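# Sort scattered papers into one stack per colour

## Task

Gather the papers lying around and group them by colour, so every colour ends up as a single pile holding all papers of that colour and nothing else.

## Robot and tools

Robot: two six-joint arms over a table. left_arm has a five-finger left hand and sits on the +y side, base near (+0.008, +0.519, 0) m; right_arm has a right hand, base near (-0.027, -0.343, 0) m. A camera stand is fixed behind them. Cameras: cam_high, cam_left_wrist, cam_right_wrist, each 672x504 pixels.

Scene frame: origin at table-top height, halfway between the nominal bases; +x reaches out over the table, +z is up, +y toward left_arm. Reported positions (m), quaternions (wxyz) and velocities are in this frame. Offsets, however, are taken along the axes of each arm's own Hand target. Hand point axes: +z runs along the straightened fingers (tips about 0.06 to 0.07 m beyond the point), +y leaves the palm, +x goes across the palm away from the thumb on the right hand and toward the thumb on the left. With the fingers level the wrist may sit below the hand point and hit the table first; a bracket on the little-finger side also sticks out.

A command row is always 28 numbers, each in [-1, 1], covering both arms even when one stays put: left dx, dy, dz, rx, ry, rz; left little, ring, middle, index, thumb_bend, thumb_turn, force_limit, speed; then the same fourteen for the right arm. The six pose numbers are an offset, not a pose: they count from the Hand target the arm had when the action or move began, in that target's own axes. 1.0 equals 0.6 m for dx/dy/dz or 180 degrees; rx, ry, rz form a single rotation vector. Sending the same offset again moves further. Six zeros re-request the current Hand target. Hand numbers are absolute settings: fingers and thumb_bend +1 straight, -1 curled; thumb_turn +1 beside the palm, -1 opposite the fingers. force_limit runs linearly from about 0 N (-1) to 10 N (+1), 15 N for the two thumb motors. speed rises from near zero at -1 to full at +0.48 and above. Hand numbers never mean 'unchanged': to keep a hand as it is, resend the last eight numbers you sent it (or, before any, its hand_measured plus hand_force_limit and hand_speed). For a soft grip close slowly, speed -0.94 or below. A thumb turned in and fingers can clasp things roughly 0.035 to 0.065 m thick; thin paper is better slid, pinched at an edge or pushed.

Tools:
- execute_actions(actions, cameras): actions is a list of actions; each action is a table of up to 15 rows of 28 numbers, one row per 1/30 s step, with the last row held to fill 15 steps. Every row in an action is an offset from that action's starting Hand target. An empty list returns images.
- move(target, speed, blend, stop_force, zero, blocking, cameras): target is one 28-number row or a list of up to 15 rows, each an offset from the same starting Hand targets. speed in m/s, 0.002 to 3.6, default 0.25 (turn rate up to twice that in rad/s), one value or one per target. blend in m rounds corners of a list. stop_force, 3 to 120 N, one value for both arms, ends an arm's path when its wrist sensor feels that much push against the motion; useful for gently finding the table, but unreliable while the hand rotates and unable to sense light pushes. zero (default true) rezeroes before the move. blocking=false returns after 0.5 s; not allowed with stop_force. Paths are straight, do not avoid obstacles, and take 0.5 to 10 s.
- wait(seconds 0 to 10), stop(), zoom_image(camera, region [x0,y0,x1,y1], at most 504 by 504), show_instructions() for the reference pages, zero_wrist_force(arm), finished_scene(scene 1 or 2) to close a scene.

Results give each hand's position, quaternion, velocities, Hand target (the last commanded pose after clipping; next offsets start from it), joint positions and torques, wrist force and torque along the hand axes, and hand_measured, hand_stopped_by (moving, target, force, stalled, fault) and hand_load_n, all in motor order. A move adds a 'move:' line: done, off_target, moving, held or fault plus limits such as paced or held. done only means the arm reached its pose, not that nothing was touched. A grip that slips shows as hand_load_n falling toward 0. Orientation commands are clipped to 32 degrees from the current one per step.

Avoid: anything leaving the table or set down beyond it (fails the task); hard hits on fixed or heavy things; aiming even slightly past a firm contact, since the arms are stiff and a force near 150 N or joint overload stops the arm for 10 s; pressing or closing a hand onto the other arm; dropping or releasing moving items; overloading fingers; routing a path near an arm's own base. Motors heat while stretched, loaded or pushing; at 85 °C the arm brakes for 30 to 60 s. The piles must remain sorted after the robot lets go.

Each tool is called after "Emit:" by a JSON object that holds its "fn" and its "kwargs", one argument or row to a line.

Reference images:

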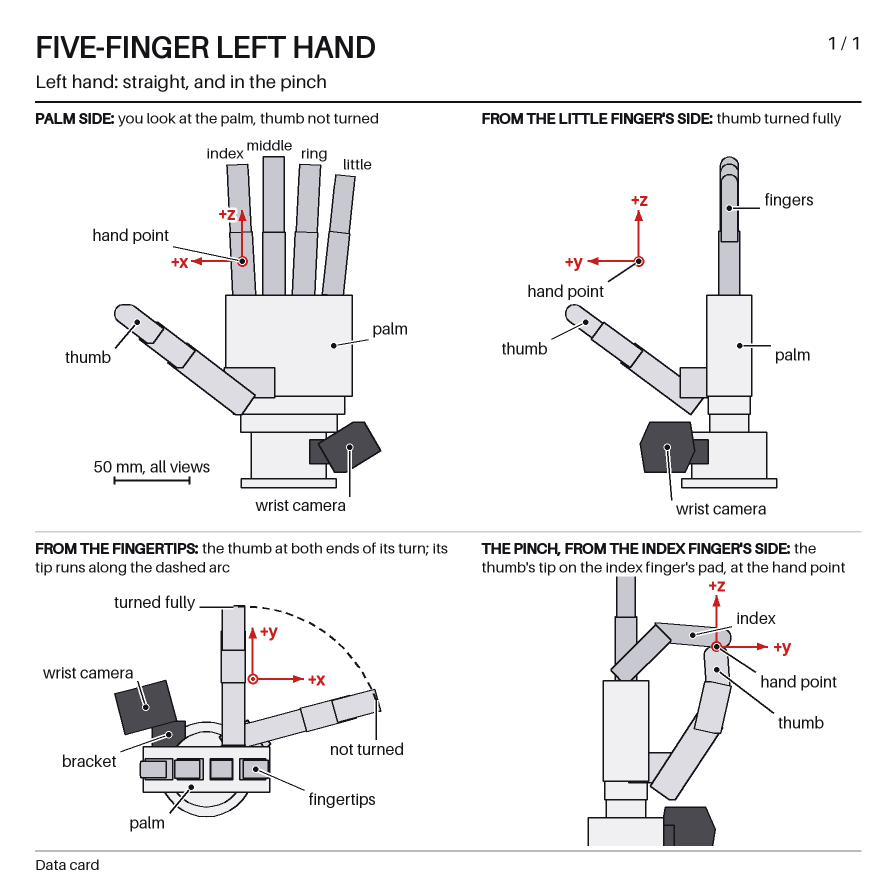

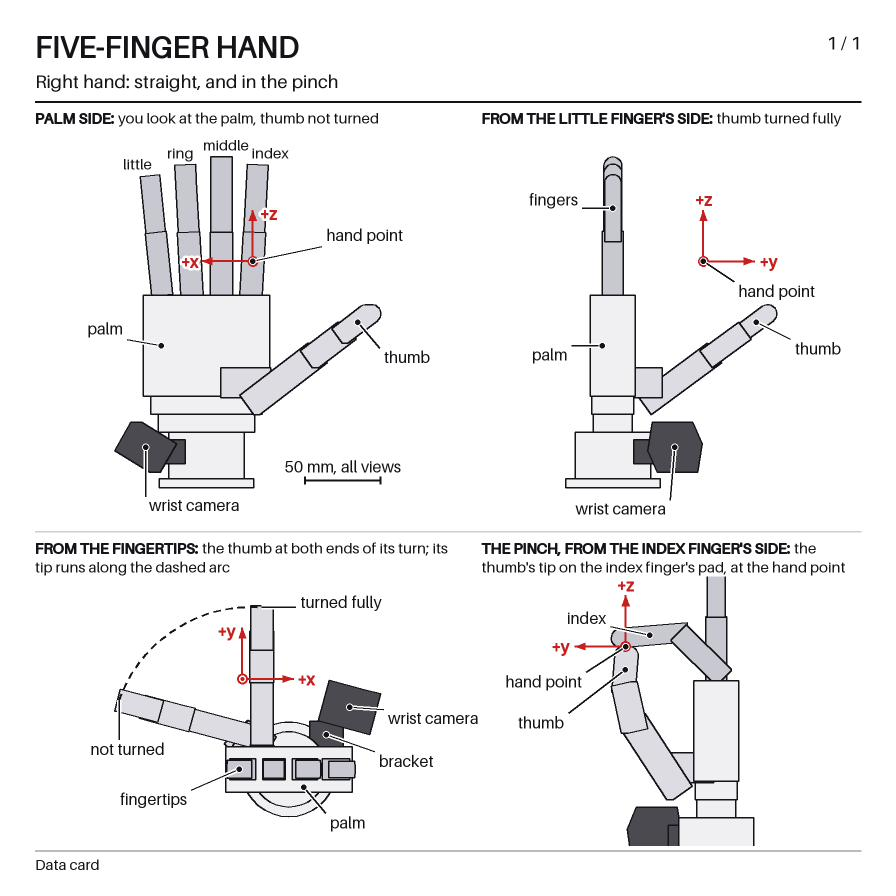

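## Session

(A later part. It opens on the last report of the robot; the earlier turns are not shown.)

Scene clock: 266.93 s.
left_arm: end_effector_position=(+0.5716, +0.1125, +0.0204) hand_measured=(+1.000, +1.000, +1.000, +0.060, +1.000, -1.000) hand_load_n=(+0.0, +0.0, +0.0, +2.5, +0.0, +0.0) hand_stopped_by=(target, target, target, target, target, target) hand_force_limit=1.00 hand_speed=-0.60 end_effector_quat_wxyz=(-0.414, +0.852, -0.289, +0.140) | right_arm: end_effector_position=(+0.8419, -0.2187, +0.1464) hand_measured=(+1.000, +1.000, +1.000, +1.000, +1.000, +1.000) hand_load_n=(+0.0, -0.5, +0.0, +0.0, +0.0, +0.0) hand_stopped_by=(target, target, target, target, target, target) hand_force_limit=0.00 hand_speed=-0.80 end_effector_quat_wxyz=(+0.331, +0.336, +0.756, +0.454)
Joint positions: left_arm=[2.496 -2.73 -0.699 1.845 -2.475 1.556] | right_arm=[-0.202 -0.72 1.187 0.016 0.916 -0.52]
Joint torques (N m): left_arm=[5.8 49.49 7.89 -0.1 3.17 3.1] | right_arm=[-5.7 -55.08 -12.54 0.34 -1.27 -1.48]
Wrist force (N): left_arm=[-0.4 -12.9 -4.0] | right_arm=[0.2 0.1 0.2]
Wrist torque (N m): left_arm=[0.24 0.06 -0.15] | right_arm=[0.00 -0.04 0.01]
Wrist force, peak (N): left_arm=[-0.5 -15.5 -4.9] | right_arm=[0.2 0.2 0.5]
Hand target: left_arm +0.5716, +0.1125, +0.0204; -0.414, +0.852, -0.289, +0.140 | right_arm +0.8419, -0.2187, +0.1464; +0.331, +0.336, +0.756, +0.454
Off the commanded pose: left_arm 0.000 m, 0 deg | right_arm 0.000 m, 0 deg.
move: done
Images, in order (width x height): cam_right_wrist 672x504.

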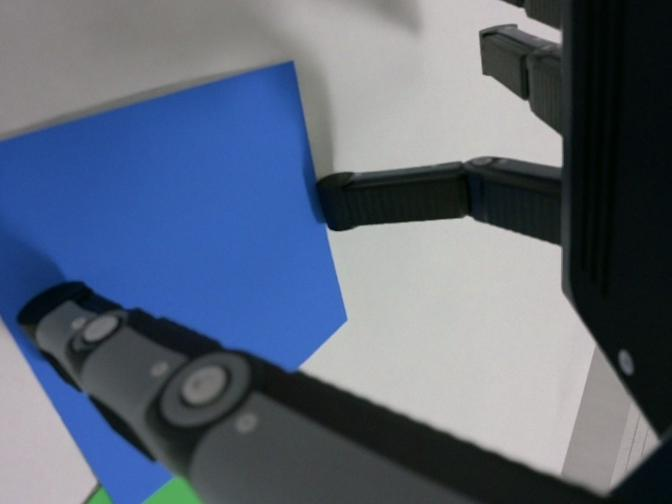

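Emit:
{"fn": "move", "kwargs": {
  "target": [
    [0,0.0002,0.0001,0.004,0,0,1,1,1,0.06,1,-1,1,-0.6,0,0,0,0,0,0,1,1,1,1,1,1,0,-0.8],
    [0,0.0002,0.0001,0.004,0,0,1,1,1,0.03,1,-1,1,-0.6,0,0,0,0,0,0,1,1,1,1,1,1,0,-0.8]
  ],
  "speed": 0.02,
  "cameras": ["cam_right_wrist"]
}}

Emit:
{"fn": "move", "kwargs": {
  "target": [
    [0,0.0003,0.0003,-0.001,0,0,1,1,1,-0.0,1,-1,1,-0.6,0,0,0,0,0,0,1,1,1,1,1,1,0,-0.8]
  ],
  "speed": 0.02,
  "cameras": ["cam_right_wrist"]
}}

Scene clock: 268.33 s.
left_arm: end_effector_position=(+0.5715, +0.1124, +0.0202) hand_measured=(+1.000, +1.000, +1.000, +0.030, +1.000, -1.000) hand_load_n=(-0.5, +0.0, +0.0, +0.0, -0.5, -0.5) hand_stopped_by=(target, target, target, target, target, target) hand_force_limit=1.00 hand_speed=-0.60 end_effector_quat_wxyz=(-0.419, +0.849, -0.288, +0.141) | right_arm: end_effector_position=(+0.8419, -0.2187, +0.1464) hand_measured=(+1.000, +1.000, +1.000, +1.000, +1.000, +1.000) hand_load_n=(+0.0, +0.0, +0.0, +0.0, +0.0, +0.0) hand_stopped_by=(target, target, target, target, target, target) hand_force_limit=0.00 hand_speed=-0.80 end_effector_quat_wxyz=(+0.331, +0.336, +0.756, +0.454)
Joint positions: left_arm=[2.492 -2.735 -0.697 1.842 -2.488 1.549] | right_arm=[-0.202 -0.72 1.187 0.016 0.916 -0.52]
Joint torques (N m): left_arm=[4.2 47.48 12.01 -0.14 3.21 3.07] | right_arm=[-6.41 -55.43 -12.36 0.12 -1.38 -1.54]
Wrist force (N): left_arm=[-0.3 -13.6 -6.9] | right_arm=[0.2 0.0 0.4]
Wrist torque (N m): left_arm=[-0.86 0.07 0.03] | right_arm=[-0.03 -0.05 0.01]
Wrist force, peak (N): left_arm=[-0.2 -14.9 -7.6] | right_arm=[0.3 0.2 0.5]
Hand target: left_arm +0.5716, +0.1125, +0.0202; -0.419, +0.849, -0.288, +0.141 | right_arm +0.8419, -0.2187, +0.1464; +0.331, +0.336, +0.756, +0.454
Off the commanded pose: left_arm 0.000 m, 0 deg | right_arm 0.000 m, 0 deg.
move: done
Images, in order (width x height): cam_right_wrist 672x504.

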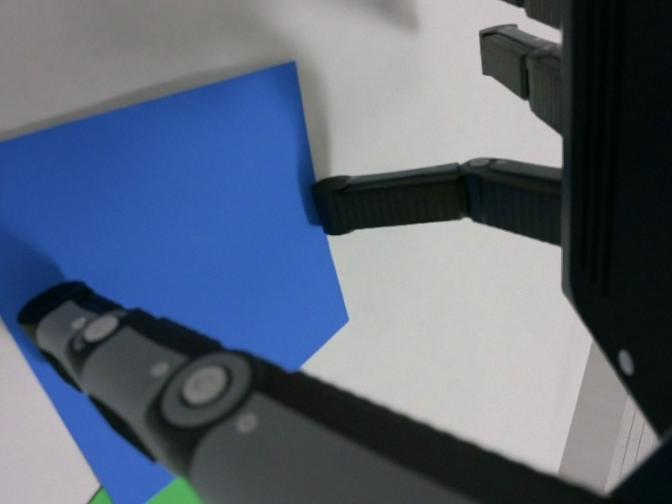

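Scene clock: 269.03 s.
left_arm: end_effector_position=(+0.5716, +0.1125, +0.0200) hand_measured=(+1.000, +1.000, +1.000, +0.000, +1.000, -1.000) hand_load_n=(+0.0, +0.0, +0.0, +0.0, -0.5, -0.5) hand_stopped_by=(target, target, target, target, target, target) hand_force_limit=1.00 hand_speed=-0.60 end_effector_quat_wxyz=(-0.418, +0.850, -0.289, +0.141) | right_arm: end_effector_position=(+0.8419, -0.2187, +0.1464) hand_measured=(+1.000, +1.000, +1.000, +1.000, +1.000, +1.000) hand_load_n=(+0.0, +0.0, +0.0, +0.0, +0.0, +0.0) hand_stopped_by=(target, target, target, target, target, target) hand_force_limit=0.00 hand_speed=-0.80 end_effector_quat_wxyz=(+0.331, +0.336, +0.756, +0.454)
Joint positions: left_arm=[2.493 -2.734 -0.698 1.843 -2.485 1.551] | right_arm=[-0.202 -0.72 1.187 0.016 0.916 -0.52]
Joint torques (N m): left_arm=[8.91 47.36 5.65 0.27 2.78 3.18] | right_arm=[-5.17 -56.23 -12.03 0.1 -1.36 -1.58]
Wrist force (N): left_arm=[0.0 -16.0 -8.5] | right_arm=[0.2 0.0 0.2]
Wrist torque (N m): left_arm=[-1.10 0.03 -0.03] | right_arm=[-0.01 -0.04 0.01]
Wrist force, peak (N): left_arm=[0.0 -16.0 -8.5] | right_arm=[0.3 0.0 0.4]
Hand target: left_arm +0.5716, +0.1125, +0.0200; -0.418, +0.850, -0.289, +0.141 | right_arm +0.8419, -0.2187, +0.1464; +0.331, +0.336, +0.756, +0.454
Off the commanded pose: left_arm 0.000 m, 0 deg | right_arm 0.000 m, 0 deg.
move: done
Images, in order (width x height): cam_right_wrist 672x504.

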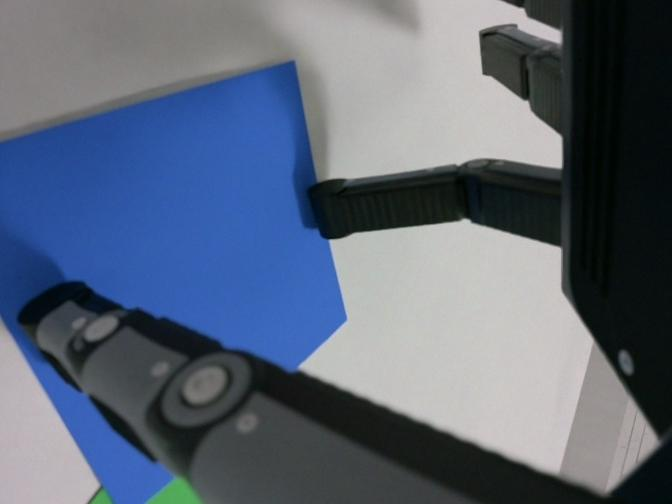

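Emit:
{"fn": "move", "kwargs": {
  "target": [
    [0,-0.008,-0.006,0.0038,0,0,1,1,1,0.0,1,-1,0,-0.4,0,0,0,0,0,0,1,1,1,1,1,1,0,-0.8],
    [0,-0.008,-0.006,0.0038,0,0,1,1,1,0.5,1,-1,0,-0.4,0,0,0,0,0,0,1,1,1,1,1,1,0,-0.8],
    [0,-0.0009,-0.0148,0.0038,0,0,1,1,1,0.5,1,-1,0,-0.4,0,0,0,0,0,0,1,1,1,1,1,1,0,-0.8]
  ],
  "speed": 0.05,
  "cameras": ["cam_right_wrist"]
}}

Scene clock: 271.43 s.
left_arm: end_effector_position=(+0.5674, +0.1071, +0.0258) hand_measured=(+1.000, +1.000, +1.000, +0.500, +1.000, -1.000) hand_load_n=(+0.0, +0.0, +0.0, +0.0, +0.0, +0.0) hand_stopped_by=(target, target, target, target, target, target) hand_force_limit=0.00 hand_speed=-0.40 end_effector_quat_wxyz=(-0.423, +0.847, -0.288, +0.143) | right_arm: end_effector_position=(+0.8419, -0.2187, +0.1464) hand_measured=(+1.000, +1.000, +1.000, +1.000, +1.000, +1.000) hand_load_n=(+0.0, +0.0, +0.0, +0.0, +0.0, +0.0) hand_stopped_by=(target, target, target, target, target, target) hand_force_limit=0.00 hand_speed=-0.80 end_effector_quat_wxyz=(+0.331, +0.336, +0.756, +0.454)
Joint positions: left_arm=[2.479 -2.739 -0.682 1.814 -2.496 1.528] | right_arm=[-0.202 -0.72 1.187 0.016 0.916 -0.52]
Joint torques (N m): left_arm=[4.81 54.55 17.17 -1.22 1.34 0.89] | right_arm=[-7.67 -55.53 -10.92 0.12 -1.42 -1.68]
Wrist force (N): left_arm=[-0.7 1.1 1.1] | right_arm=[0.1 0.1 0.3]
Wrist torque (N m): left_arm=[0.29 0.17 -0.15] | right_arm=[0.00 -0.04 0.01]
Wrist force, peak (N): left_arm=[-0.1 -16.2 -8.5] | right_arm=[0.3 0.3 0.3]
Hand target: left_arm +0.5675, +0.1072, +0.0258; -0.423, +0.847, -0.288, +0.143 | right_arm +0.8419, -0.2187, +0.1464; +0.331, +0.336, +0.756, +0.454
Off the commanded pose: left_arm 0.000 m, 0 deg | right_arm 0.000 m, 0 deg.
move: done
Images, in order (width x height): cam_right_wrist 672x504.

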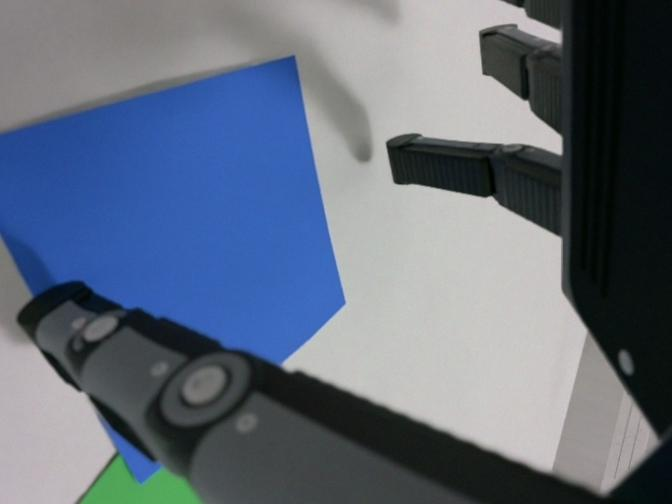

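Emit:
{"fn": "move", "kwargs": {
  "target": [
    [0,0.0045,-0.0060,0,0,0,1,1,1,0.5,1,-1,0,-0.4,0,0,0,0,0,0,1,1,1,1,1,1,0,-0.8],
    [0,0.0114,-0.0008,0,0,0,1,1,1,0.5,1,-1,0,-0.4,0,0,0,0,0,0,1,1,1,1,1,1,0,-0.8],
    [0,0.0114,-0.0008,0,0,0,1,1,1,0.35,1,-1,0.5,-0.6,0,0,0,0,0,0,1,1,1,1,1,1,0,-0.8],
    [0,0.0114,-0.0008,0,0,0,1,1,1,0.27,1,-1,0.5,-0.6,0,0,0,0,0,0,1,1,1,1,1,1,0,-0.8]
  ],
  "speed": 0.03,
  "cameras": ["cam_right_wrist"]
}}

Scene clock: 273.70 s.
left_arm: end_effector_position=(+0.5648, +0.1036, +0.0206) hand_measured=(+1.000, +1.000, +1.000, +0.270, +1.000, -1.000) hand_load_n=(+0.0, +0.0, +0.0, +2.5, +0.0, +0.0) hand_stopped_by=(target, target, target, target, target, target) hand_force_limit=0.50 hand_speed=-0.60 end_effector_quat_wxyz=(-0.423, +0.847, -0.288, +0.143) | right_arm: end_effector_position=(+0.8419, -0.2187, +0.1464) hand_measured=(+1.000, +1.000, +1.000, +1.000, +1.000, +1.000) hand_load_n=(+0.0, +0.0, +0.0, +0.0, +0.0, +0.0) hand_stopped_by=(target, target, target, target, target, target) hand_force_limit=0.00 hand_speed=-0.80 end_effector_quat_wxyz=(+0.331, +0.336, +0.756, +0.454)
Joint positions: left_arm=[2.473 -2.749 -0.678 1.812 -2.496 1.517] | right_arm=[-0.202 -0.72 1.187 0.016 0.916 -0.52]
Joint torques (N m): left_arm=[9.33 49.47 19.47 -2.66 0.43 3.47] | right_arm=[-6.05 -55.26 -11.82 0.18 -1.38 -1.59]
Wrist force (N): left_arm=[-0.1 -11.9 -6.9] | right_arm=[0.1 0.2 0.4]
Wrist torque (N m): left_arm=[-0.44 0.03 0.01] | right_arm=[0.00 -0.03 0.01]
Wrist force, peak (N): left_arm=[-0.2 -13.1 -7.9] | right_arm=[0.2 0.2 0.4]
Hand target: left_arm +0.5648, +0.1036, +0.0206; -0.423, +0.847, -0.288, +0.143 | right_arm +0.8419, -0.2187, +0.1464; +0.331, +0.336, +0.756, +0.454
Off the commanded pose: left_arm 0.000 m, 0 deg | right_arm 0.000 m, 0 deg.
move: done
Images, in order (width x height): cam_right_wrist 672x504.

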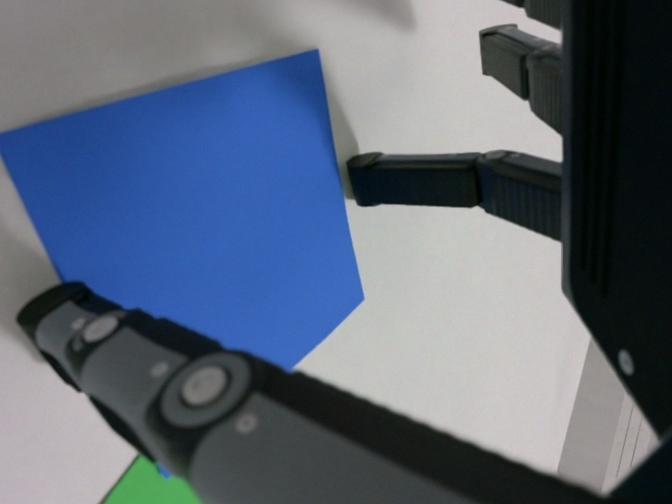

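Emit:
{"fn": "move", "kwargs": {
  "target": [
    [0,0,0,0,0,0,1,1,1,0.2,1,-1,0.7,-0.6,0,0,0,0,0,0,1,1,1,1,1,1,0,-0.8],
    [0,0,0,-0.001,0,0,1,1,1,0.14,1,-1,0.7,-0.6,0,0,0,0,0,0,1,1,1,1,1,1,0,-0.8]
  ],
  "speed": 0.02,
  "cameras": ["cam_right_wrist"]
}}

Emit:
{"fn": "move", "kwargs": {
  "target": [
    [0,0.0002,0.0002,-0.002,0,0,1,1,1,0.1,1,-1,0.7,-0.7,0,0,0,0,0,0,1,1,1,1,1,1,0,-0.8],
    [0,0.0004,0.0003,-0.004,0,0,1,1,1,0.06,1,-1,0.7,-0.7,0,0,0,0,0,0,1,1,1,1,1,1,0,-0.8]
  ],
  "speed": 0.02,
  "cameras": ["cam_right_wrist"]
}}

Scene clock: 275.63 s.
left_arm: end_effector_position=(+0.5648, +0.1036, +0.0206) hand_measured=(+1.000, +1.000, +1.000, +0.142, +1.000, -1.000) hand_load_n=(+0.0, +0.0, +0.0, +4.5, +0.0, +0.0) hand_stopped_by=(target, target, target, target, target, target) hand_force_limit=0.70 hand_speed=-0.60 end_effector_quat_wxyz=(-0.422, +0.848, -0.288, +0.142) | right_arm: end_effector_position=(+0.8419, -0.2187, +0.1464) hand_measured=(+1.000, +1.000, +1.000, +1.000, +1.000, +1.000) hand_load_n=(+0.0, +0.0, +0.0, +0.0, -0.5, +0.0) hand_stopped_by=(target, target, target, target, target, target) hand_force_limit=0.00 hand_speed=-0.80 end_effector_quat_wxyz=(+0.331, +0.336, +0.756, +0.454)
Joint positions: left_arm=[2.474 -2.747 -0.679 1.813 -2.493 1.519] | right_arm=[-0.202 -0.72 1.187 0.016 0.916 -0.52]
Joint torques (N m): left_arm=[2.3 45.93 8.62 -0.56 2.45 2.08] | right_arm=[-6.36 -55.53 -10.17 0.23 -1.23 -1.63]
Wrist force (N): left_arm=[-0.5 -13.2 -3.2] | right_arm=[0.0 0.0 0.3]
Wrist torque (N m): left_arm=[0.06 0.15 -0.14] | right_arm=[-0.02 -0.01 -0.01]
Wrist force, peak (N): left_arm=[-0.4 -16.0 -7.7] | right_arm=[0.1 0.0 0.5]
Hand target: left_arm +0.5648, +0.1036, +0.0206; -0.422, +0.848, -0.288, +0.142 | right_arm +0.8419, -0.2187, +0.1464; +0.331, +0.336, +0.756, +0.454
Off the commanded pose: left_arm 0.000 m, 0 deg | right_arm 0.000 m, 0 deg.
move: done
Images, in order (width x height): cam_right_wrist 672x504.

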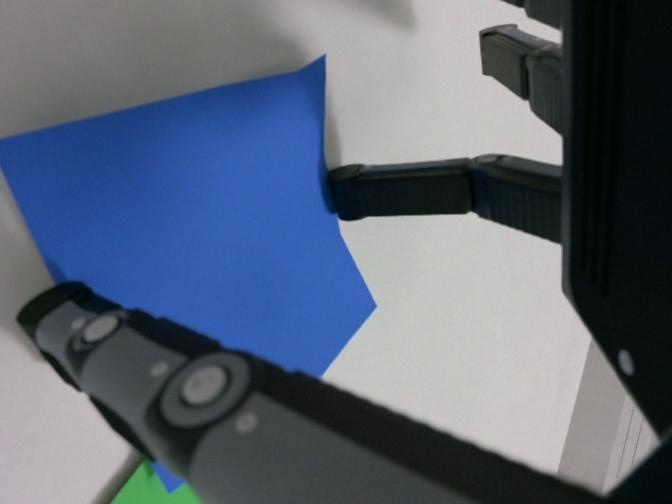

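Scene clock: 277.53 s.
left_arm: end_effector_position=(+0.5648, +0.1036, +0.0203) hand_measured=(+1.000, +1.000, +1.000, +0.060, +1.000, -1.000) hand_load_n=(+0.0, +0.0, +0.0, +2.5, +0.0, +0.0) hand_stopped_by=(target, target, target, target, target, target) hand_force_limit=0.70 hand_speed=-0.70 end_effector_quat_wxyz=(-0.416, +0.851, -0.289, +0.140) | right_arm: end_effector_position=(+0.8419, -0.2187, +0.1464) hand_measured=(+1.000, +1.000, +1.000, +1.000, +1.000, +1.000) hand_load_n=(+0.0, +0.0, +0.0, +0.0, +0.0, +0.0) hand_stopped_by=(target, target, target, target, target, target) hand_force_limit=0.00 hand_speed=-0.80 end_effector_quat_wxyz=(+0.331, +0.336, +0.756, +0.454)
Joint positions: left_arm=[2.478 -2.743 -0.682 1.817 -2.48 1.526] | right_arm=[-0.202 -0.72 1.187 0.016 0.916 -0.52]
Joint torques (N m): left_arm=[-1.32 41.46 13.08 -2.17 0.76 0.87] | right_arm=[-6.37 -55.68 -11.43 0.17 -1.31 -1.5]
Wrist force (N): left_arm=[-0.5 -9.9 -1.6] | right_arm=[0.2 0.1 0.2]
Wrist torque (N m): left_arm=[0.16 0.19 -0.18] | right_arm=[0.01 -0.03 0.01]
Wrist force, peak (N): left_arm=[-1.4 -20.4 -7.1] | right_arm=[0.2 0.3 0.4]
Hand target: left_arm +0.5648, +0.1036, +0.0203; -0.416, +0.851, -0.289, +0.140 | right_arm +0.8419, -0.2187, +0.1464; +0.331, +0.336, +0.756, +0.454
Off the commanded pose: left_arm 0.000 m, 0 deg | right_arm 0.000 m, 0 deg.
move: done
Images, in order (width x height): cam_right_wrist 672x504.

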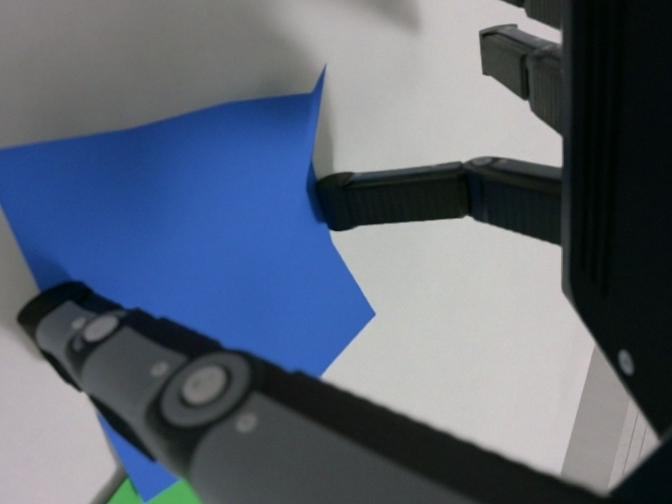

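Emit:
{"fn": "move", "kwargs": {
  "target": [
    [0,0.0008,0.0006,-0.0033,0,0,1,1,1,0.02,1,-1,0.7,-0.7,0,0,0,0,0,0,1,1,1,1,1,1,0,-0.8]
  ],
  "speed": 0.02,
  "cameras": ["cam_right_wrist"]
}}

Emit:
{"fn": "move", "kwargs": {
  "target": [
    [0,0.0007,0.0006,-0.0033,0,0,1,1,1,-0.02,1,-1,0.7,-0.7,0,0,0,0,0,0,1,1,1,1,1,1,0,-0.8]
  ],
  "speed": 0.02,
  "cameras": ["cam_right_wrist"]
}}

Scene clock: 278.37 s.
left_arm: end_effector_position=(+0.5648, +0.1036, +0.0198) hand_measured=(+1.000, +1.000, +1.000, +0.020, +1.000, -1.000) hand_load_n=(+0.0, +0.0, +0.0, +0.0, +0.0, +0.0) hand_stopped_by=(target, target, target, target, target, target) hand_force_limit=0.70 hand_speed=-0.70 end_effector_quat_wxyz=(-0.412, +0.853, -0.290, +0.139) | right_arm: end_effector_position=(+0.8419, -0.2187, +0.1464) hand_measured=(+1.000, +1.000, +1.000, +1.000, +1.000, +1.000) hand_load_n=(+0.0, +0.0, +0.0, +0.0, +0.0, +0.0) hand_stopped_by=(target, target, target, target, target, target) hand_force_limit=0.00 hand_speed=-0.80 end_effector_quat_wxyz=(+0.331, +0.336, +0.756, +0.454)
Joint positions: left_arm=[2.481 -2.74 -0.684 1.821 -2.47 1.531] | right_arm=[-0.202 -0.72 1.187 0.016 0.916 -0.52]
Joint torques (N m): left_arm=[4.16 45.54 7.77 0.16 3.05 2.72] | right_arm=[-5.72 -55.16 -11.47 0.11 -1.27 -1.61]
Wrist force (N): left_arm=[-1.5 -15.0 -5.5] | right_arm=[0.0 0.3 0.3]
Wrist torque (N m): left_arm=[0.07 0.11 -0.14] | right_arm=[0.03 -0.02 0.01]
Wrist force, peak (N): left_arm=[-1.5 -15.0 -5.5] | right_arm=[0.0 0.3 0.3]
Hand target: left_arm +0.5648, +0.1036, +0.0197; -0.412, +0.853, -0.290, +0.139 | right_arm +0.8419, -0.2187, +0.1464; +0.331, +0.336, +0.756, +0.454
Off the commanded pose: left_arm 0.000 m, 0 deg | right_arm 0.000 m, 0 deg.
move: done
Images, in order (width x height): cam_right_wrist 672x504.

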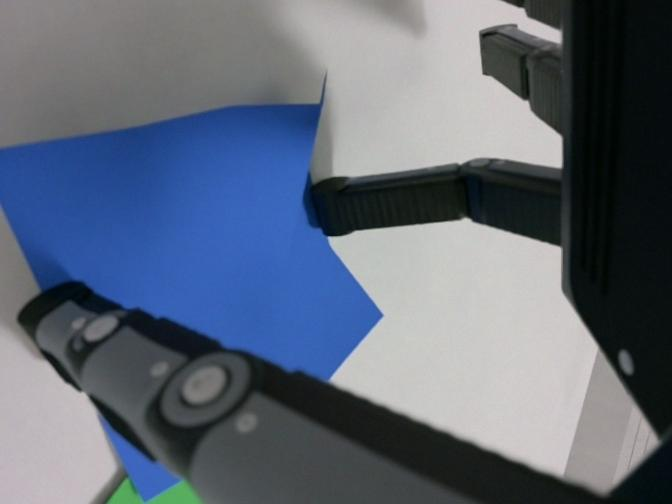

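Scene clock: 279.07 s.
left_arm: end_effector_position=(+0.5648, +0.1036, +0.0192) hand_measured=(+1.000, +1.000, +1.000, -0.020, +1.000, -1.000) hand_load_n=(+0.0, +0.0, +0.0, +0.0, +0.0, +0.0) hand_stopped_by=(target, target, target, target, target, target) hand_force_limit=0.70 hand_speed=-0.70 end_effector_quat_wxyz=(-0.408, +0.855, -0.290, +0.137) | right_arm: end_effector_position=(+0.8419, -0.2187, +0.1464) hand_measured=(+1.000, +1.000, +1.000, +1.000, +1.000, +1.000) hand_load_n=(+0.0, +0.0, +0.0, +0.0, +0.0, +0.0) hand_stopped_by=(target, target, target, target, target, target) hand_force_limit=0.00 hand_speed=-0.80 end_effector_quat_wxyz=(+0.331, +0.336, +0.756, +0.454)
Joint positions: left_arm=[2.484 -2.737 -0.687 1.825 -2.46 1.537] | right_arm=[-0.202 -0.72 1.187 0.016 0.916 -0.52]
Joint torques (N m): left_arm=[3.82 45.96 8.34 0 2.92 2.73] | right_arm=[-7.06 -54.62 -12.41 0.1 -1.54 -1.4]
Wrist force (N): left_arm=[-1.0 -14.8 -4.8] | right_arm=[0.1 0.1 0.1]
Wrist torque (N m): left_arm=[0.04 0.13 -0.14] | right_arm=[0.00 -0.02 0.00]
Wrist force, peak (N): left_arm=[-1.4 -15.1 -5.7] | right_arm=[0.3 0.1 0.4]
Hand target: left_arm +0.5648, +0.1036, +0.0192; -0.408, +0.855, -0.290, +0.137 | right_arm +0.8419, -0.2187, +0.1464; +0.331, +0.336, +0.756, +0.454
Off the commanded pose: left_arm 0.000 m, 0 deg | right_arm 0.000 m, 0 deg.
move: done
Images, in order (width x height): cam_right_wrist 672x504.

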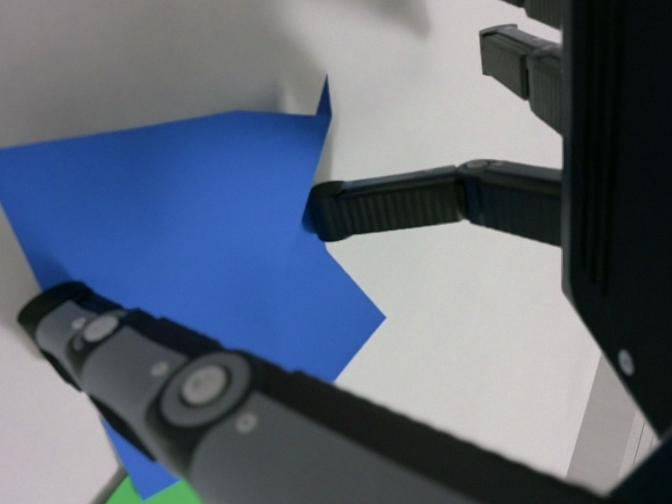

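Emit:
{"fn": "move", "kwargs": {
  "target": [
    [0,0.0007,0.0005,-0.003,0,0,1,1,1,-0.05,1,-1,0.7,-0.7,0,0,0,0,0,0,1,1,1,1,1,1,0,-0.8]
  ],
  "speed": 0.02,
  "cameras": ["cam_right_wrist"]
}}

Emit:
{"fn": "move", "kwargs": {
  "target": [
    [0,0.0008,0.0006,-0.004,0,0,1,1,1,-0.08,1,-1,0.7,-0.7,0,0,0,0,0,0,1,1,1,1,1,1,0,-0.8]
  ],
  "speed": 0.02,
  "cameras": ["cam_right_wrist"]
}}

Scene clock: 279.93 s.
left_arm: end_effector_position=(+0.5648, +0.1036, +0.0187) hand_measured=(+1.000, +1.000, +1.000, -0.050, +1.000, -1.000) hand_load_n=(+0.0, +0.0, +0.0, +0.0, +0.0, +0.0) hand_stopped_by=(target, target, target, target, target, target) hand_force_limit=0.70 hand_speed=-0.70 end_effector_quat_wxyz=(-0.404, +0.857, -0.291, +0.136) | right_arm: end_effector_position=(+0.8419, -0.2187, +0.1464) hand_measured=(+1.000, +1.000, +1.000, +1.000, +1.000, +1.000) hand_load_n=(+0.0, +0.0, +0.0, +0.0, +0.0, +0.0) hand_stopped_by=(target, target, target, target, target, target) hand_force_limit=0.00 hand_speed=-0.80 end_effector_quat_wxyz=(+0.331, +0.336, +0.756, +0.454)
Joint positions: left_arm=[2.487 -2.734 -0.689 1.828 -2.45 1.542] | right_arm=[-0.202 -0.72 1.187 0.016 0.916 -0.52]
Joint torques (N m): left_arm=[3.68 46.56 7.13 0.01 3.32 2.9] | right_arm=[-5.76 -55.05 -11.48 0.19 -1.38 -1.56]
Wrist force (N): left_arm=[-1.2 -15.3 -4.3] | right_arm=[0.2 0.0 0.2]
Wrist torque (N m): left_arm=[0.04 0.17 -0.16] | right_arm=[-0.01 -0.05 0.01]
Wrist force, peak (N): left_arm=[-1.1 -15.4 -4.3] | right_arm=[0.2 0.3 0.4]
Hand target: left_arm +0.5648, +0.1036, +0.0187; -0.404, +0.857, -0.291, +0.136 | right_arm +0.8419, -0.2187, +0.1464; +0.331, +0.336, +0.756, +0.454
Off the commanded pose: left_arm 0.000 m, 0 deg | right_arm 0.000 m, 0 deg.
move: done
Images, in order (width x height): cam_right_wrist 672x504.

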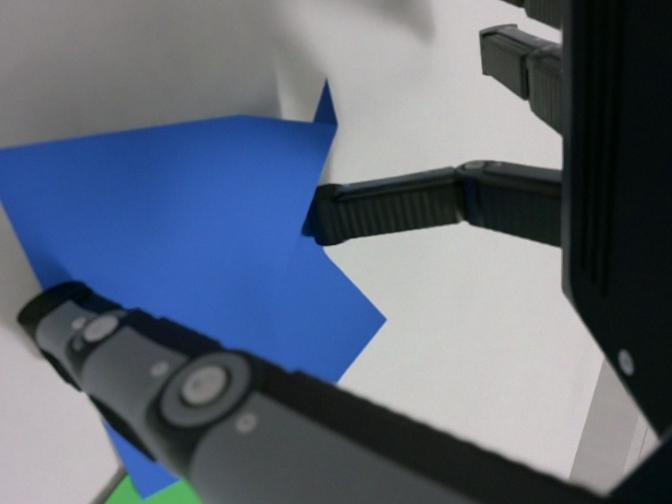

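Scene clock: 280.63 s.
left_arm: end_effector_position=(+0.5648, +0.1036, +0.0181) hand_measured=(+1.000, +1.000, +1.000, -0.080, +1.000, -1.000) hand_load_n=(+0.0, +0.0, +0.0, +0.0, +0.0, +0.0) hand_stopped_by=(target, target, target, target, target, target) hand_force_limit=0.70 hand_speed=-0.70 end_effector_quat_wxyz=(-0.398, +0.859, -0.292, +0.134) | right_arm: end_effector_position=(+0.8419, -0.2187, +0.1464) hand_measured=(+1.000, +1.000, +1.000, +1.000, +1.000, +1.000) hand_load_n=(+0.0, +0.0, -0.5, +0.5, +0.0, +0.0) hand_stopped_by=(target, target, target, target, target, target) hand_force_limit=0.00 hand_speed=-0.80 end_effector_quat_wxyz=(+0.331, +0.336, +0.756, +0.454)
Joint positions: left_arm=[2.491 -2.73 -0.692 1.832 -2.438 1.548] | right_arm=[-0.202 -0.72 1.187 0.016 0.916 -0.52]
Joint torques (N m): left_arm=[1.15 45.48 8.4 -0.2 2.72 2.75] | right_arm=[-5.94 -55.1 -10.79 0.08 -1.17 -1.63]
Wrist force (N): left_arm=[-1.2 -15.0 -3.9] | right_arm=[0.3 0.0 0.4]
Wrist torque (N m): left_arm=[-0.01 0.16 -0.14] | right_arm=[-0.02 -0.06 0.01]
Wrist force, peak (N): left_arm=[-0.9 -15.6 -4.4] | right_arm=[0.4 0.0 0.3]
Hand target: left_arm +0.5647, +0.1036, +0.0181; -0.398, +0.859, -0.292, +0.134 | right_arm +0.8419, -0.2187, +0.1464; +0.331, +0.336, +0.756, +0.454
Off the commanded pose: left_arm 0.000 m, 0 deg | right_arm 0.000 m, 0 deg.
move: done
Images, in order (width x height): cam_right_wrist 672x504.

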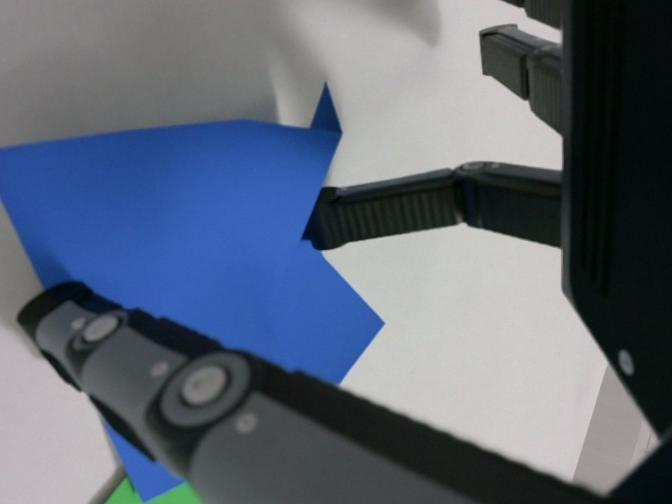

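Emit:
{"fn": "move", "kwargs": {
  "target": [
    [0,0.0008,0.0006,-0.004,0,0,1,1,1,-0.11,1,-1,0.7,-0.7,0,0,0,0,0,0,1,1,1,1,1,1,0,-0.8]
  ],
  "speed": 0.02,
  "cameras": ["cam_right_wrist"]
}}

Emit:
{"fn": "move", "kwargs": {
  "target": [
    [0,0.0009,0.0008,-0.005,0,0,1,1,1,-0.14,1,-1,0.7,-0.7,0,0,0,0,0,0,1,1,1,1,1,1,0,-0.8]
  ],
  "speed": 0.02,
  "cameras": ["cam_right_wrist"]
}}

Scene clock: 281.47 s.
left_arm: end_effector_position=(+0.5647, +0.1036, +0.0175) hand_measured=(+1.000, +1.000, +1.000, -0.110, +1.000, -1.000) hand_load_n=(+0.0, +0.0, -0.5, -0.5, +0.0, +0.0) hand_stopped_by=(target, target, target, target, target, target) hand_force_limit=0.70 hand_speed=-0.70 end_effector_quat_wxyz=(-0.393, +0.862, -0.293, +0.132) | right_arm: end_effector_position=(+0.8419, -0.2187, +0.1464) hand_measured=(+1.000, +1.000, +1.000, +1.000, +1.000, +1.000) hand_load_n=(+0.0, +0.0, +0.0, +0.0, +0.0, +0.0) hand_stopped_by=(target, target, target, target, target, target) hand_force_limit=0.00 hand_speed=-0.80 end_effector_quat_wxyz=(+0.331, +0.336, +0.756, +0.454)
Joint positions: left_arm=[2.495 -2.726 -0.695 1.836 -2.425 1.554] | right_arm=[-0.202 -0.72 1.187 0.016 0.916 -0.52]
Joint torques (N m): left_arm=[2.19 47.67 9.36 -0.25 2.09 2.73] | right_arm=[-5.85 -55.28 -11.46 0.25 -1.3 -1.61]
Wrist force (N): left_arm=[-1.3 -12.3 -3.1] | right_arm=[0.1 0.0 0.2]
Wrist torque (N m): left_arm=[0.08 0.19 -0.17] | right_arm=[-0.01 -0.03 0.01]
Wrist force, peak (N): left_arm=[-1.2 -15.2 -4.0] | right_arm=[0.4 0.1 0.3]
Hand target: left_arm +0.5647, +0.1036, +0.0175; -0.393, +0.862, -0.293, +0.132 | right_arm +0.8419, -0.2187, +0.1464; +0.331, +0.336, +0.756, +0.454
Off the commanded pose: left_arm 0.000 m, 0 deg | right_arm 0.000 m, 0 deg.
move: done
Images, in order (width x height): cam_right_wrist 672x504.

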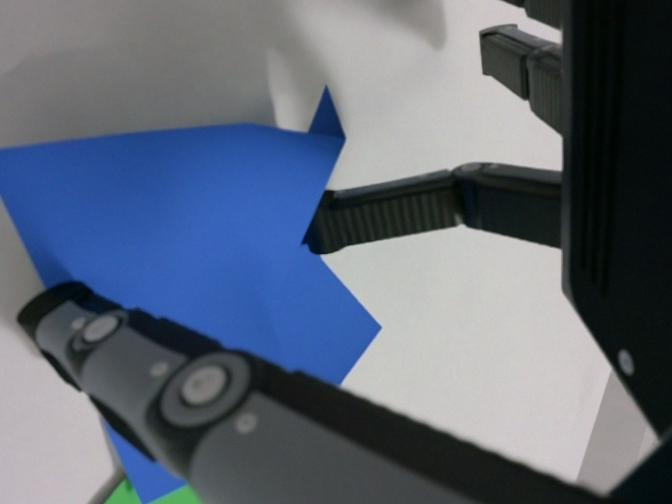

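Scene clock: 282.20 s.
left_arm: end_effector_position=(+0.5647, +0.1036, +0.0168) hand_measured=(+1.000, +1.000, +1.000, -0.140, +1.000, -1.000) hand_load_n=(+0.0, +0.0, +0.0, -1.0, +0.0, +0.0) hand_stopped_by=(target, target, target, target, target, target) hand_force_limit=0.70 hand_speed=-0.70 end_effector_quat_wxyz=(-0.386, +0.865, -0.294, +0.130) | right_arm: end_effector_position=(+0.8419, -0.2187, +0.1464) hand_measured=(+1.000, +1.000, +1.000, +1.000, +1.000, +1.000) hand_load_n=(+0.0, +0.0, +0.0, +0.0, +0.0, +0.0) hand_stopped_by=(target, target, target, target, target, target) hand_force_limit=0.00 hand_speed=-0.80 end_effector_quat_wxyz=(+0.331, +0.336, +0.756, +0.454)
Joint positions: left_arm=[2.5 -2.722 -0.698 1.841 -2.41 1.562] | right_arm=[-0.202 -0.72 1.187 0.016 0.916 -0.52]
Joint torques (N m): left_arm=[0.01 46.6 10.9 -0.68 0.21 1.87] | right_arm=[-6.15 -55.64 -12.12 0.11 -1.22 -1.46]
Wrist force (N): left_arm=[-1.2 -9.8 -2.8] | right_arm=[0.0 0.0 0.3]
Wrist torque (N m): left_arm=[0.09 0.17 -0.17] | right_arm=[-0.01 0.00 -0.01]
Wrist force, peak (N): left_arm=[-1.3 -12.5 -3.2] | right_arm=[0.4 0.1 0.3]
Hand target: left_arm +0.5647, +0.1036, +0.0168; -0.386, +0.865, -0.294, +0.130 | right_arm +0.8419, -0.2187, +0.1464; +0.331, +0.336, +0.756, +0.454
Off the commanded pose: left_arm 0.000 m, 0 deg | right_arm 0.000 m, 0 deg.
move: done
Images, in order (width x height): cam_right_wrist 672x504.

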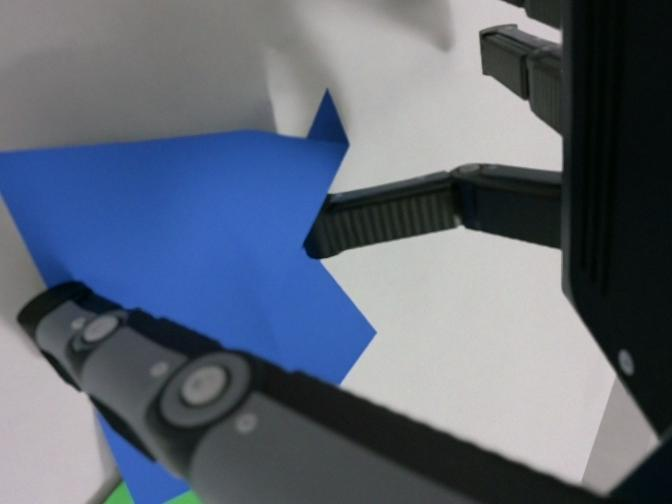

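Emit:
{"fn": "move", "kwargs": {
  "target": [
    [0,0.0011,0.001,-0.006,0,0,1,1,1,-0.17,1,-1,0.7,-0.7,0,0,0,0,0,0,1,1,1,1,1,1,0,-0.8]
  ],
  "speed": 0.02,
  "cameras": ["cam_right_wrist"]
}}

Emit:
{"fn": "move", "kwargs": {
  "target": [
    [0,0.0012,0.0011,-0.006,0,0,1,1,1,-0.2,1,-1,0.7,-0.7,0,0,0,0,0,0,1,1,1,1,1,1,0,-0.8]
  ],
  "speed": 0.02,
  "cameras": ["cam_right_wrist"]
}}

Scene clock: 283.07 s.
left_arm: end_effector_position=(+0.5647, +0.1036, +0.0159) hand_measured=(+1.000, +1.000, +1.000, -0.170, +1.000, -1.000) hand_load_n=(+0.0, +0.0, +0.0, -1.5, +0.0, +0.0) hand_stopped_by=(target, target, target, target, target, target) hand_force_limit=0.70 hand_speed=-0.70 end_effector_quat_wxyz=(-0.378, +0.868, -0.295, +0.127) | right_arm: end_effector_position=(+0.8419, -0.2187, +0.1464) hand_measured=(+1.000, +1.000, +1.000, +1.000, +1.000, +1.000) hand_load_n=(+0.0, +0.0, +0.0, +0.0, +0.0, +0.0) hand_stopped_by=(target, target, target, target, target, target) hand_force_limit=0.00 hand_speed=-0.80 end_effector_quat_wxyz=(+0.331, +0.336, +0.756, +0.454)
Joint positions: left_arm=[2.506 -2.716 -0.703 1.847 -2.391 1.571] | right_arm=[-0.202 -0.72 1.187 0.016 0.916 -0.52]
Joint torques (N m): left_arm=[-2.01 45.9 10.92 -0.76 -0.28 1.63] | right_arm=[-6.01 -55.15 -11.91 0.11 -1.39 -1.56]
Wrist force (N): left_arm=[-1.4 -10.5 -3.2] | right_arm=[0.2 0.1 0.2]
Wrist torque (N m): left_arm=[0.07 0.19 -0.18] | right_arm=[0.00 -0.04 0.01]
Wrist force, peak (N): left_arm=[-1.4 -10.5 -3.2] | right_arm=[0.4 0.0 0.3]
Hand target: left_arm +0.5647, +0.1036, +0.0159; -0.378, +0.868, -0.295, +0.127 | right_arm +0.8419, -0.2187, +0.1464; +0.331, +0.336, +0.756, +0.454
Off the commanded pose: left_arm 0.000 m, 0 deg | right_arm 0.000 m, 0 deg.
move: done
Images, in order (width x height): cam_right_wrist 672x504.

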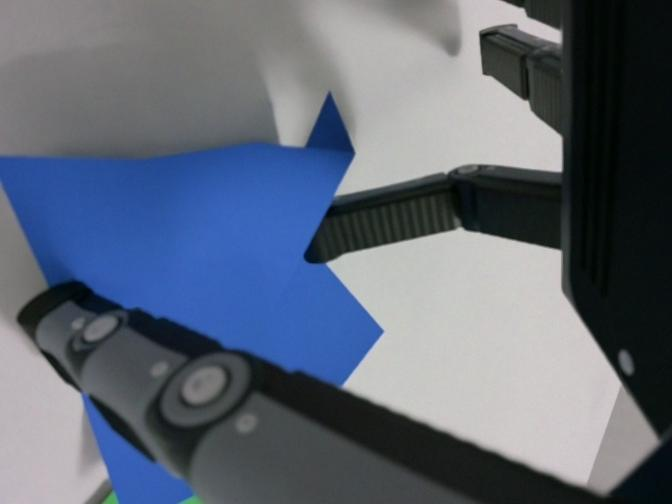

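Scene clock: 283.80 s.
left_arm: end_effector_position=(+0.5647, +0.1036, +0.0149) hand_measured=(+1.000, +1.000, +1.000, -0.200, +1.000, -1.000) hand_load_n=(+0.0, +0.0, +0.0, -1.5, +0.0, +0.0) hand_stopped_by=(target, target, target, target, target, target) hand_force_limit=0.70 hand_speed=-0.70 end_effector_quat_wxyz=(-0.370, +0.872, -0.296, +0.124) | right_arm: end_effector_position=(+0.8419, -0.2187, +0.1464) hand_measured=(+1.000, +1.000, +1.000, +1.000, +1.000, +1.000) hand_load_n=(+0.0, +0.0, +0.0, +0.0, +0.0, +0.0) hand_stopped_by=(target, target, target, target, target, target) hand_force_limit=0.00 hand_speed=-0.80 end_effector_quat_wxyz=(+0.331, +0.336, +0.756, +0.454)
Joint positions: left_arm=[2.512 -2.711 -0.707 1.852 -2.372 1.58] | right_arm=[-0.202 -0.72 1.187 0.016 0.916 -0.52]
Joint torques (N m): left_arm=[-2.23 46.71 11.89 -0.87 -0.62 1.65] | right_arm=[-6.47 -55.21 -11.22 0.17 -1.32 -1.53]
Wrist force (N): left_arm=[-1.1 -8.5 -2.5] | right_arm=[0.2 0.1 0.2]
Wrist torque (N m): left_arm=[0.12 0.18 -0.20] | right_arm=[0.01 -0.04 0.01]
Wrist force, peak (N): left_arm=[-1.2 -10.4 -3.2] | right_arm=[0.3 0.0 0.4]
Hand target: left_arm +0.5647, +0.1036, +0.0149; -0.370, +0.872, -0.296, +0.124 | right_arm +0.8419, -0.2187, +0.1464; +0.331, +0.336, +0.756, +0.454
Off the commanded pose: left_arm 0.000 m, 0 deg | right_arm 0.000 m, 0 deg.
move: done
Images, in order (width x height): cam_right_wrist 672x504.

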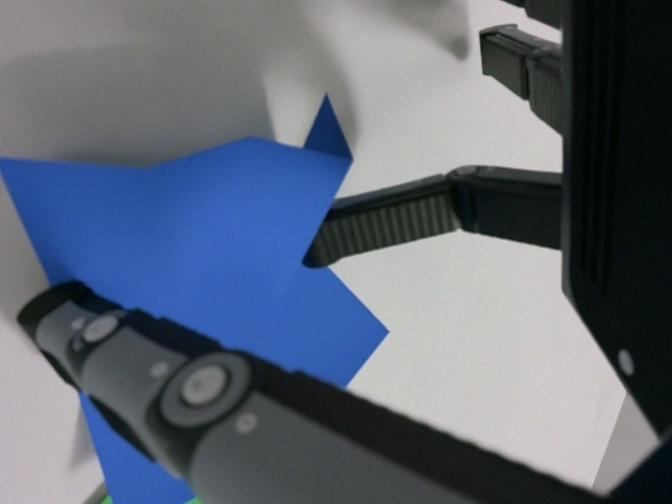

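Emit:
{"fn": "move", "kwargs": {
  "target": [
    [0,0.0006,0.0006,0,0,0,1,1,1,-0.22,0.85,-1,0,-0.6,0,0,0,0,0,0,1,1,1,1,1,1,0,-0.8]
  ],
  "speed": 0.02,
  "cameras": ["cam_right_wrist"]
}}

Emit:
{"fn": "move", "kwargs": {
  "target": [
    [0,0.0008,0.0008,0,0,0,1,1,1,-0.25,0.7,-1,0,-0.6,0,0,0,0,0,0,1,1,1,1,1,1,0,-0.8]
  ],
  "speed": 0.02,
  "cameras": ["cam_right_wrist"]
}}

Scene clock: 285.40 s.
left_arm: end_effector_position=(+0.5647, +0.1035, +0.0144) hand_measured=(+1.000, +1.000, +1.000, -0.220, +0.854, -1.000) hand_load_n=(+0.0, +0.0, -0.5, +0.0, +5.0, -0.5) hand_stopped_by=(target, target, target, target, target, target) hand_force_limit=0.00 hand_speed=-0.60 end_effector_quat_wxyz=(-0.370, +0.872, -0.296, +0.125) | right_arm: end_effector_position=(+0.8419, -0.2187, +0.1464) hand_measured=(+1.000, +1.000, +1.000, +1.000, +1.000, +1.000) hand_load_n=(+0.0, +0.0, +0.0, +0.0, +0.0, +0.0) hand_stopped_by=(target, target, target, target, target, target) hand_force_limit=0.00 hand_speed=-0.80 end_effector_quat_wxyz=(+0.331, +0.336, +0.756, +0.454)
Joint positions: left_arm=[2.512 -2.712 -0.707 1.853 -2.372 1.58] | right_arm=[-0.202 -0.72 1.187 0.016 0.916 -0.52]
Joint torques (N m): left_arm=[-2.23 37.11 5.19 0.48 -1.64 -1.51] | right_arm=[-6.59 -55.55 -11.22 0.22 -1.39 -1.74]
Wrist force (N): left_arm=[-0.5 -9.3 -12.3] | right_arm=[0.1 0.1 0.1]
Wrist torque (N m): left_arm=[-0.67 0.02 -0.12] | right_arm=[0.01 -0.02 0.00]
Wrist force, peak (N): left_arm=[-0.5 -9.3 -12.3] | right_arm=[0.1 0.3 0.4]
Hand target: left_arm +0.5647, +0.1036, +0.0144; -0.370, +0.872, -0.296, +0.124 | right_arm +0.8419, -0.2187, +0.1464; +0.331, +0.336, +0.756, +0.454
Off the commanded pose: left_arm 0.000 m, 0 deg | right_arm 0.000 m, 0 deg.
move: done
Images, in order (width x height): cam_right_wrist 672x504.

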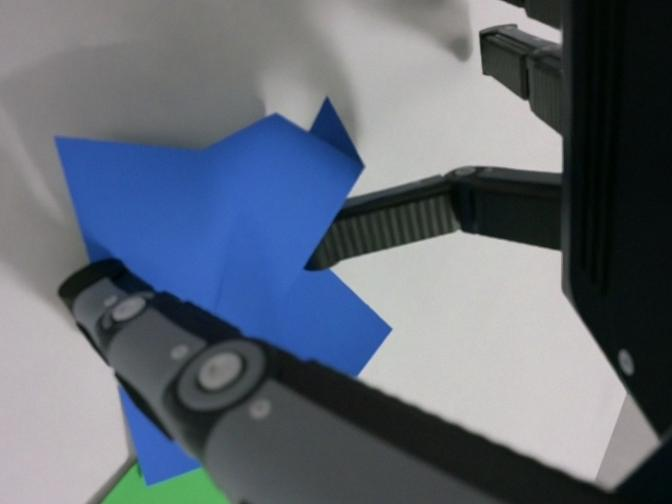

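Scene clock: 286.10 s.
left_arm: end_effector_position=(+0.5647, +0.1035, +0.0137) hand_measured=(+1.000, +1.000, +1.000, -0.250, +0.844, -1.000) hand_load_n=(+0.0, +0.0, +0.0, +0.0, +9.0, -1.0) hand_stopped_by=(target, target, target, target, force, target) hand_force_limit=0.00 hand_speed=-0.60 end_effector_quat_wxyz=(-0.370, +0.872, -0.296, +0.125) | right_arm: end_effector_position=(+0.8419, -0.2187, +0.1464) hand_measured=(+1.000, +1.000, +1.000, +1.000, +1.000, +1.000) hand_load_n=(+0.0, +0.0, +0.0, +0.0, +0.0, +0.0) hand_stopped_by=(target, target, target, target, target, target) hand_force_limit=0.00 hand_speed=-0.80 end_effector_quat_wxyz=(+0.331, +0.336, +0.756, +0.454)
Joint positions: left_arm=[2.512 -2.712 -0.708 1.854 -2.372 1.58] | right_arm=[-0.202 -0.72 1.187 0.016 0.916 -0.52]
Joint torques (N m): left_arm=[10.53 25.89 0.6 1.47 -1.11 0.05] | right_arm=[-5.8 -55.3 -11.18 0.2 -1.19 -1.52]
Wrist force (N): left_arm=[-0.1 -21.8 -26.9] | right_arm=[0.2 0.2 0.4]
Wrist torque (N m): left_arm=[-1.83 -0.17 0.06] | right_arm=[0.00 -0.04 0.01]
Wrist force, peak (N): left_arm=[-0.1 -21.8 -26.9] | right_arm=[0.2 0.2 0.4]
Hand target: left_arm +0.5647, +0.1036, +0.0137; -0.370, +0.872, -0.296, +0.124 | right_arm +0.8419, -0.2187, +0.1464; +0.331, +0.336, +0.756, +0.454
Off the commanded pose: left_arm 0.000 m, 0 deg | right_arm 0.000 m, 0 deg.
move: done
Images, in order (width x height): cam_right_wrist 672x504.

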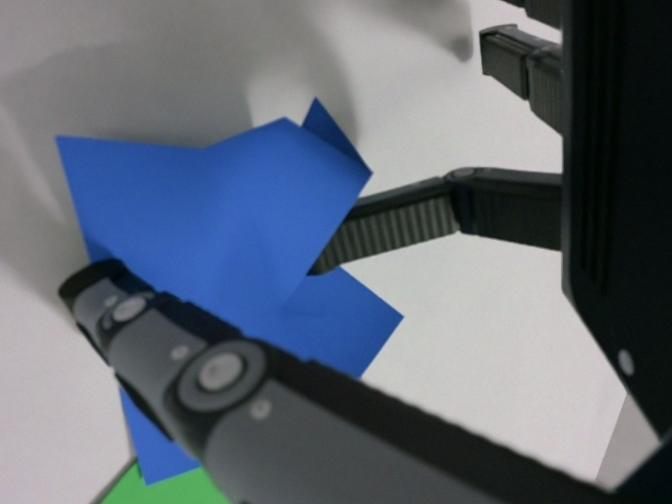

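Emit:
{"fn": "move", "kwargs": {
  "target": [
    [0,-0.0007,-0.0007,-0.004,0,0,1,1,1,-0.25,0.844,-1,0,-0.6,0,0,0,0,0,0,1,1,1,1,1,1,0,-0.8],
    [0,-0.0007,-0.0007,-0.004,0,0,1,1,1,-0.25,0.76,-1,0,-0.7,0,0,0,0,0,0,1,1,1,1,1,1,0,-0.8]
  ],
  "speed": 0.02,
  "cameras": ["cam_right_wrist"]
}}

Scene clock: 287.43 s.
left_arm: end_effector_position=(+0.5647, +0.1036, +0.0143) hand_measured=(+1.000, +1.000, +1.000, -0.250, +0.764, -1.000) hand_load_n=(+0.0, +0.0, +0.0, +0.0, +4.5, +0.0) hand_stopped_by=(target, target, target, target, target, target) hand_force_limit=0.00 hand_speed=-0.70 end_effector_quat_wxyz=(-0.364, +0.874, -0.297, +0.123) | right_arm: end_effector_position=(+0.8419, -0.2187, +0.1464) hand_measured=(+1.000, +1.000, +1.000, +1.000, +1.000, +1.000) hand_load_n=(+0.0, +0.0, +0.0, +0.0, +0.0, +0.0) hand_stopped_by=(target, target, target, target, target, target) hand_force_limit=0.00 hand_speed=-0.80 end_effector_quat_wxyz=(+0.331, +0.336, +0.756, +0.454)
Joint positions: left_arm=[2.516 -2.708 -0.71 1.856 -2.36 1.586] | right_arm=[-0.202 -0.72 1.187 0.016 0.916 -0.52]
Joint torques (N m): left_arm=[-6.54 52.87 22.2 -2.53 -3.68 -1.81] | right_arm=[-6.5 -54.73 -11.87 0.24 -1.17 -1.77]
Wrist force (N): left_arm=[-0.7 -2.8 -7.4] | right_arm=[0.2 -0.1 0.1]
Wrist torque (N m): left_arm=[-0.15 0.10 -0.21] | right_arm=[-0.03 -0.03 0.00]
Wrist force, peak (N): left_arm=[0.0 -22.8 -28.3] | right_arm=[0.3 0.0 0.4]
Hand target: left_arm +0.5647, +0.1036, +0.0143; -0.364, +0.874, -0.297, +0.123 | right_arm +0.8419, -0.2187, +0.1464; +0.331, +0.336, +0.756, +0.454
Off the commanded pose: left_arm 0.000 m, 0 deg | right_arm 0.000 m, 0 deg.
move: done
Images, in order (width x height): cam_right_wrist 672x504.

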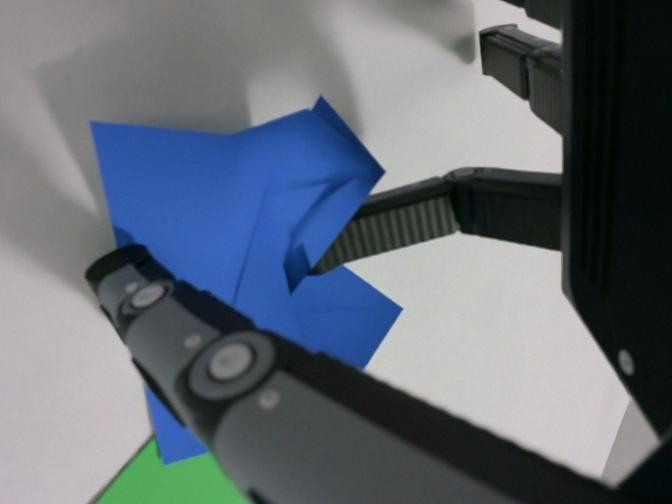

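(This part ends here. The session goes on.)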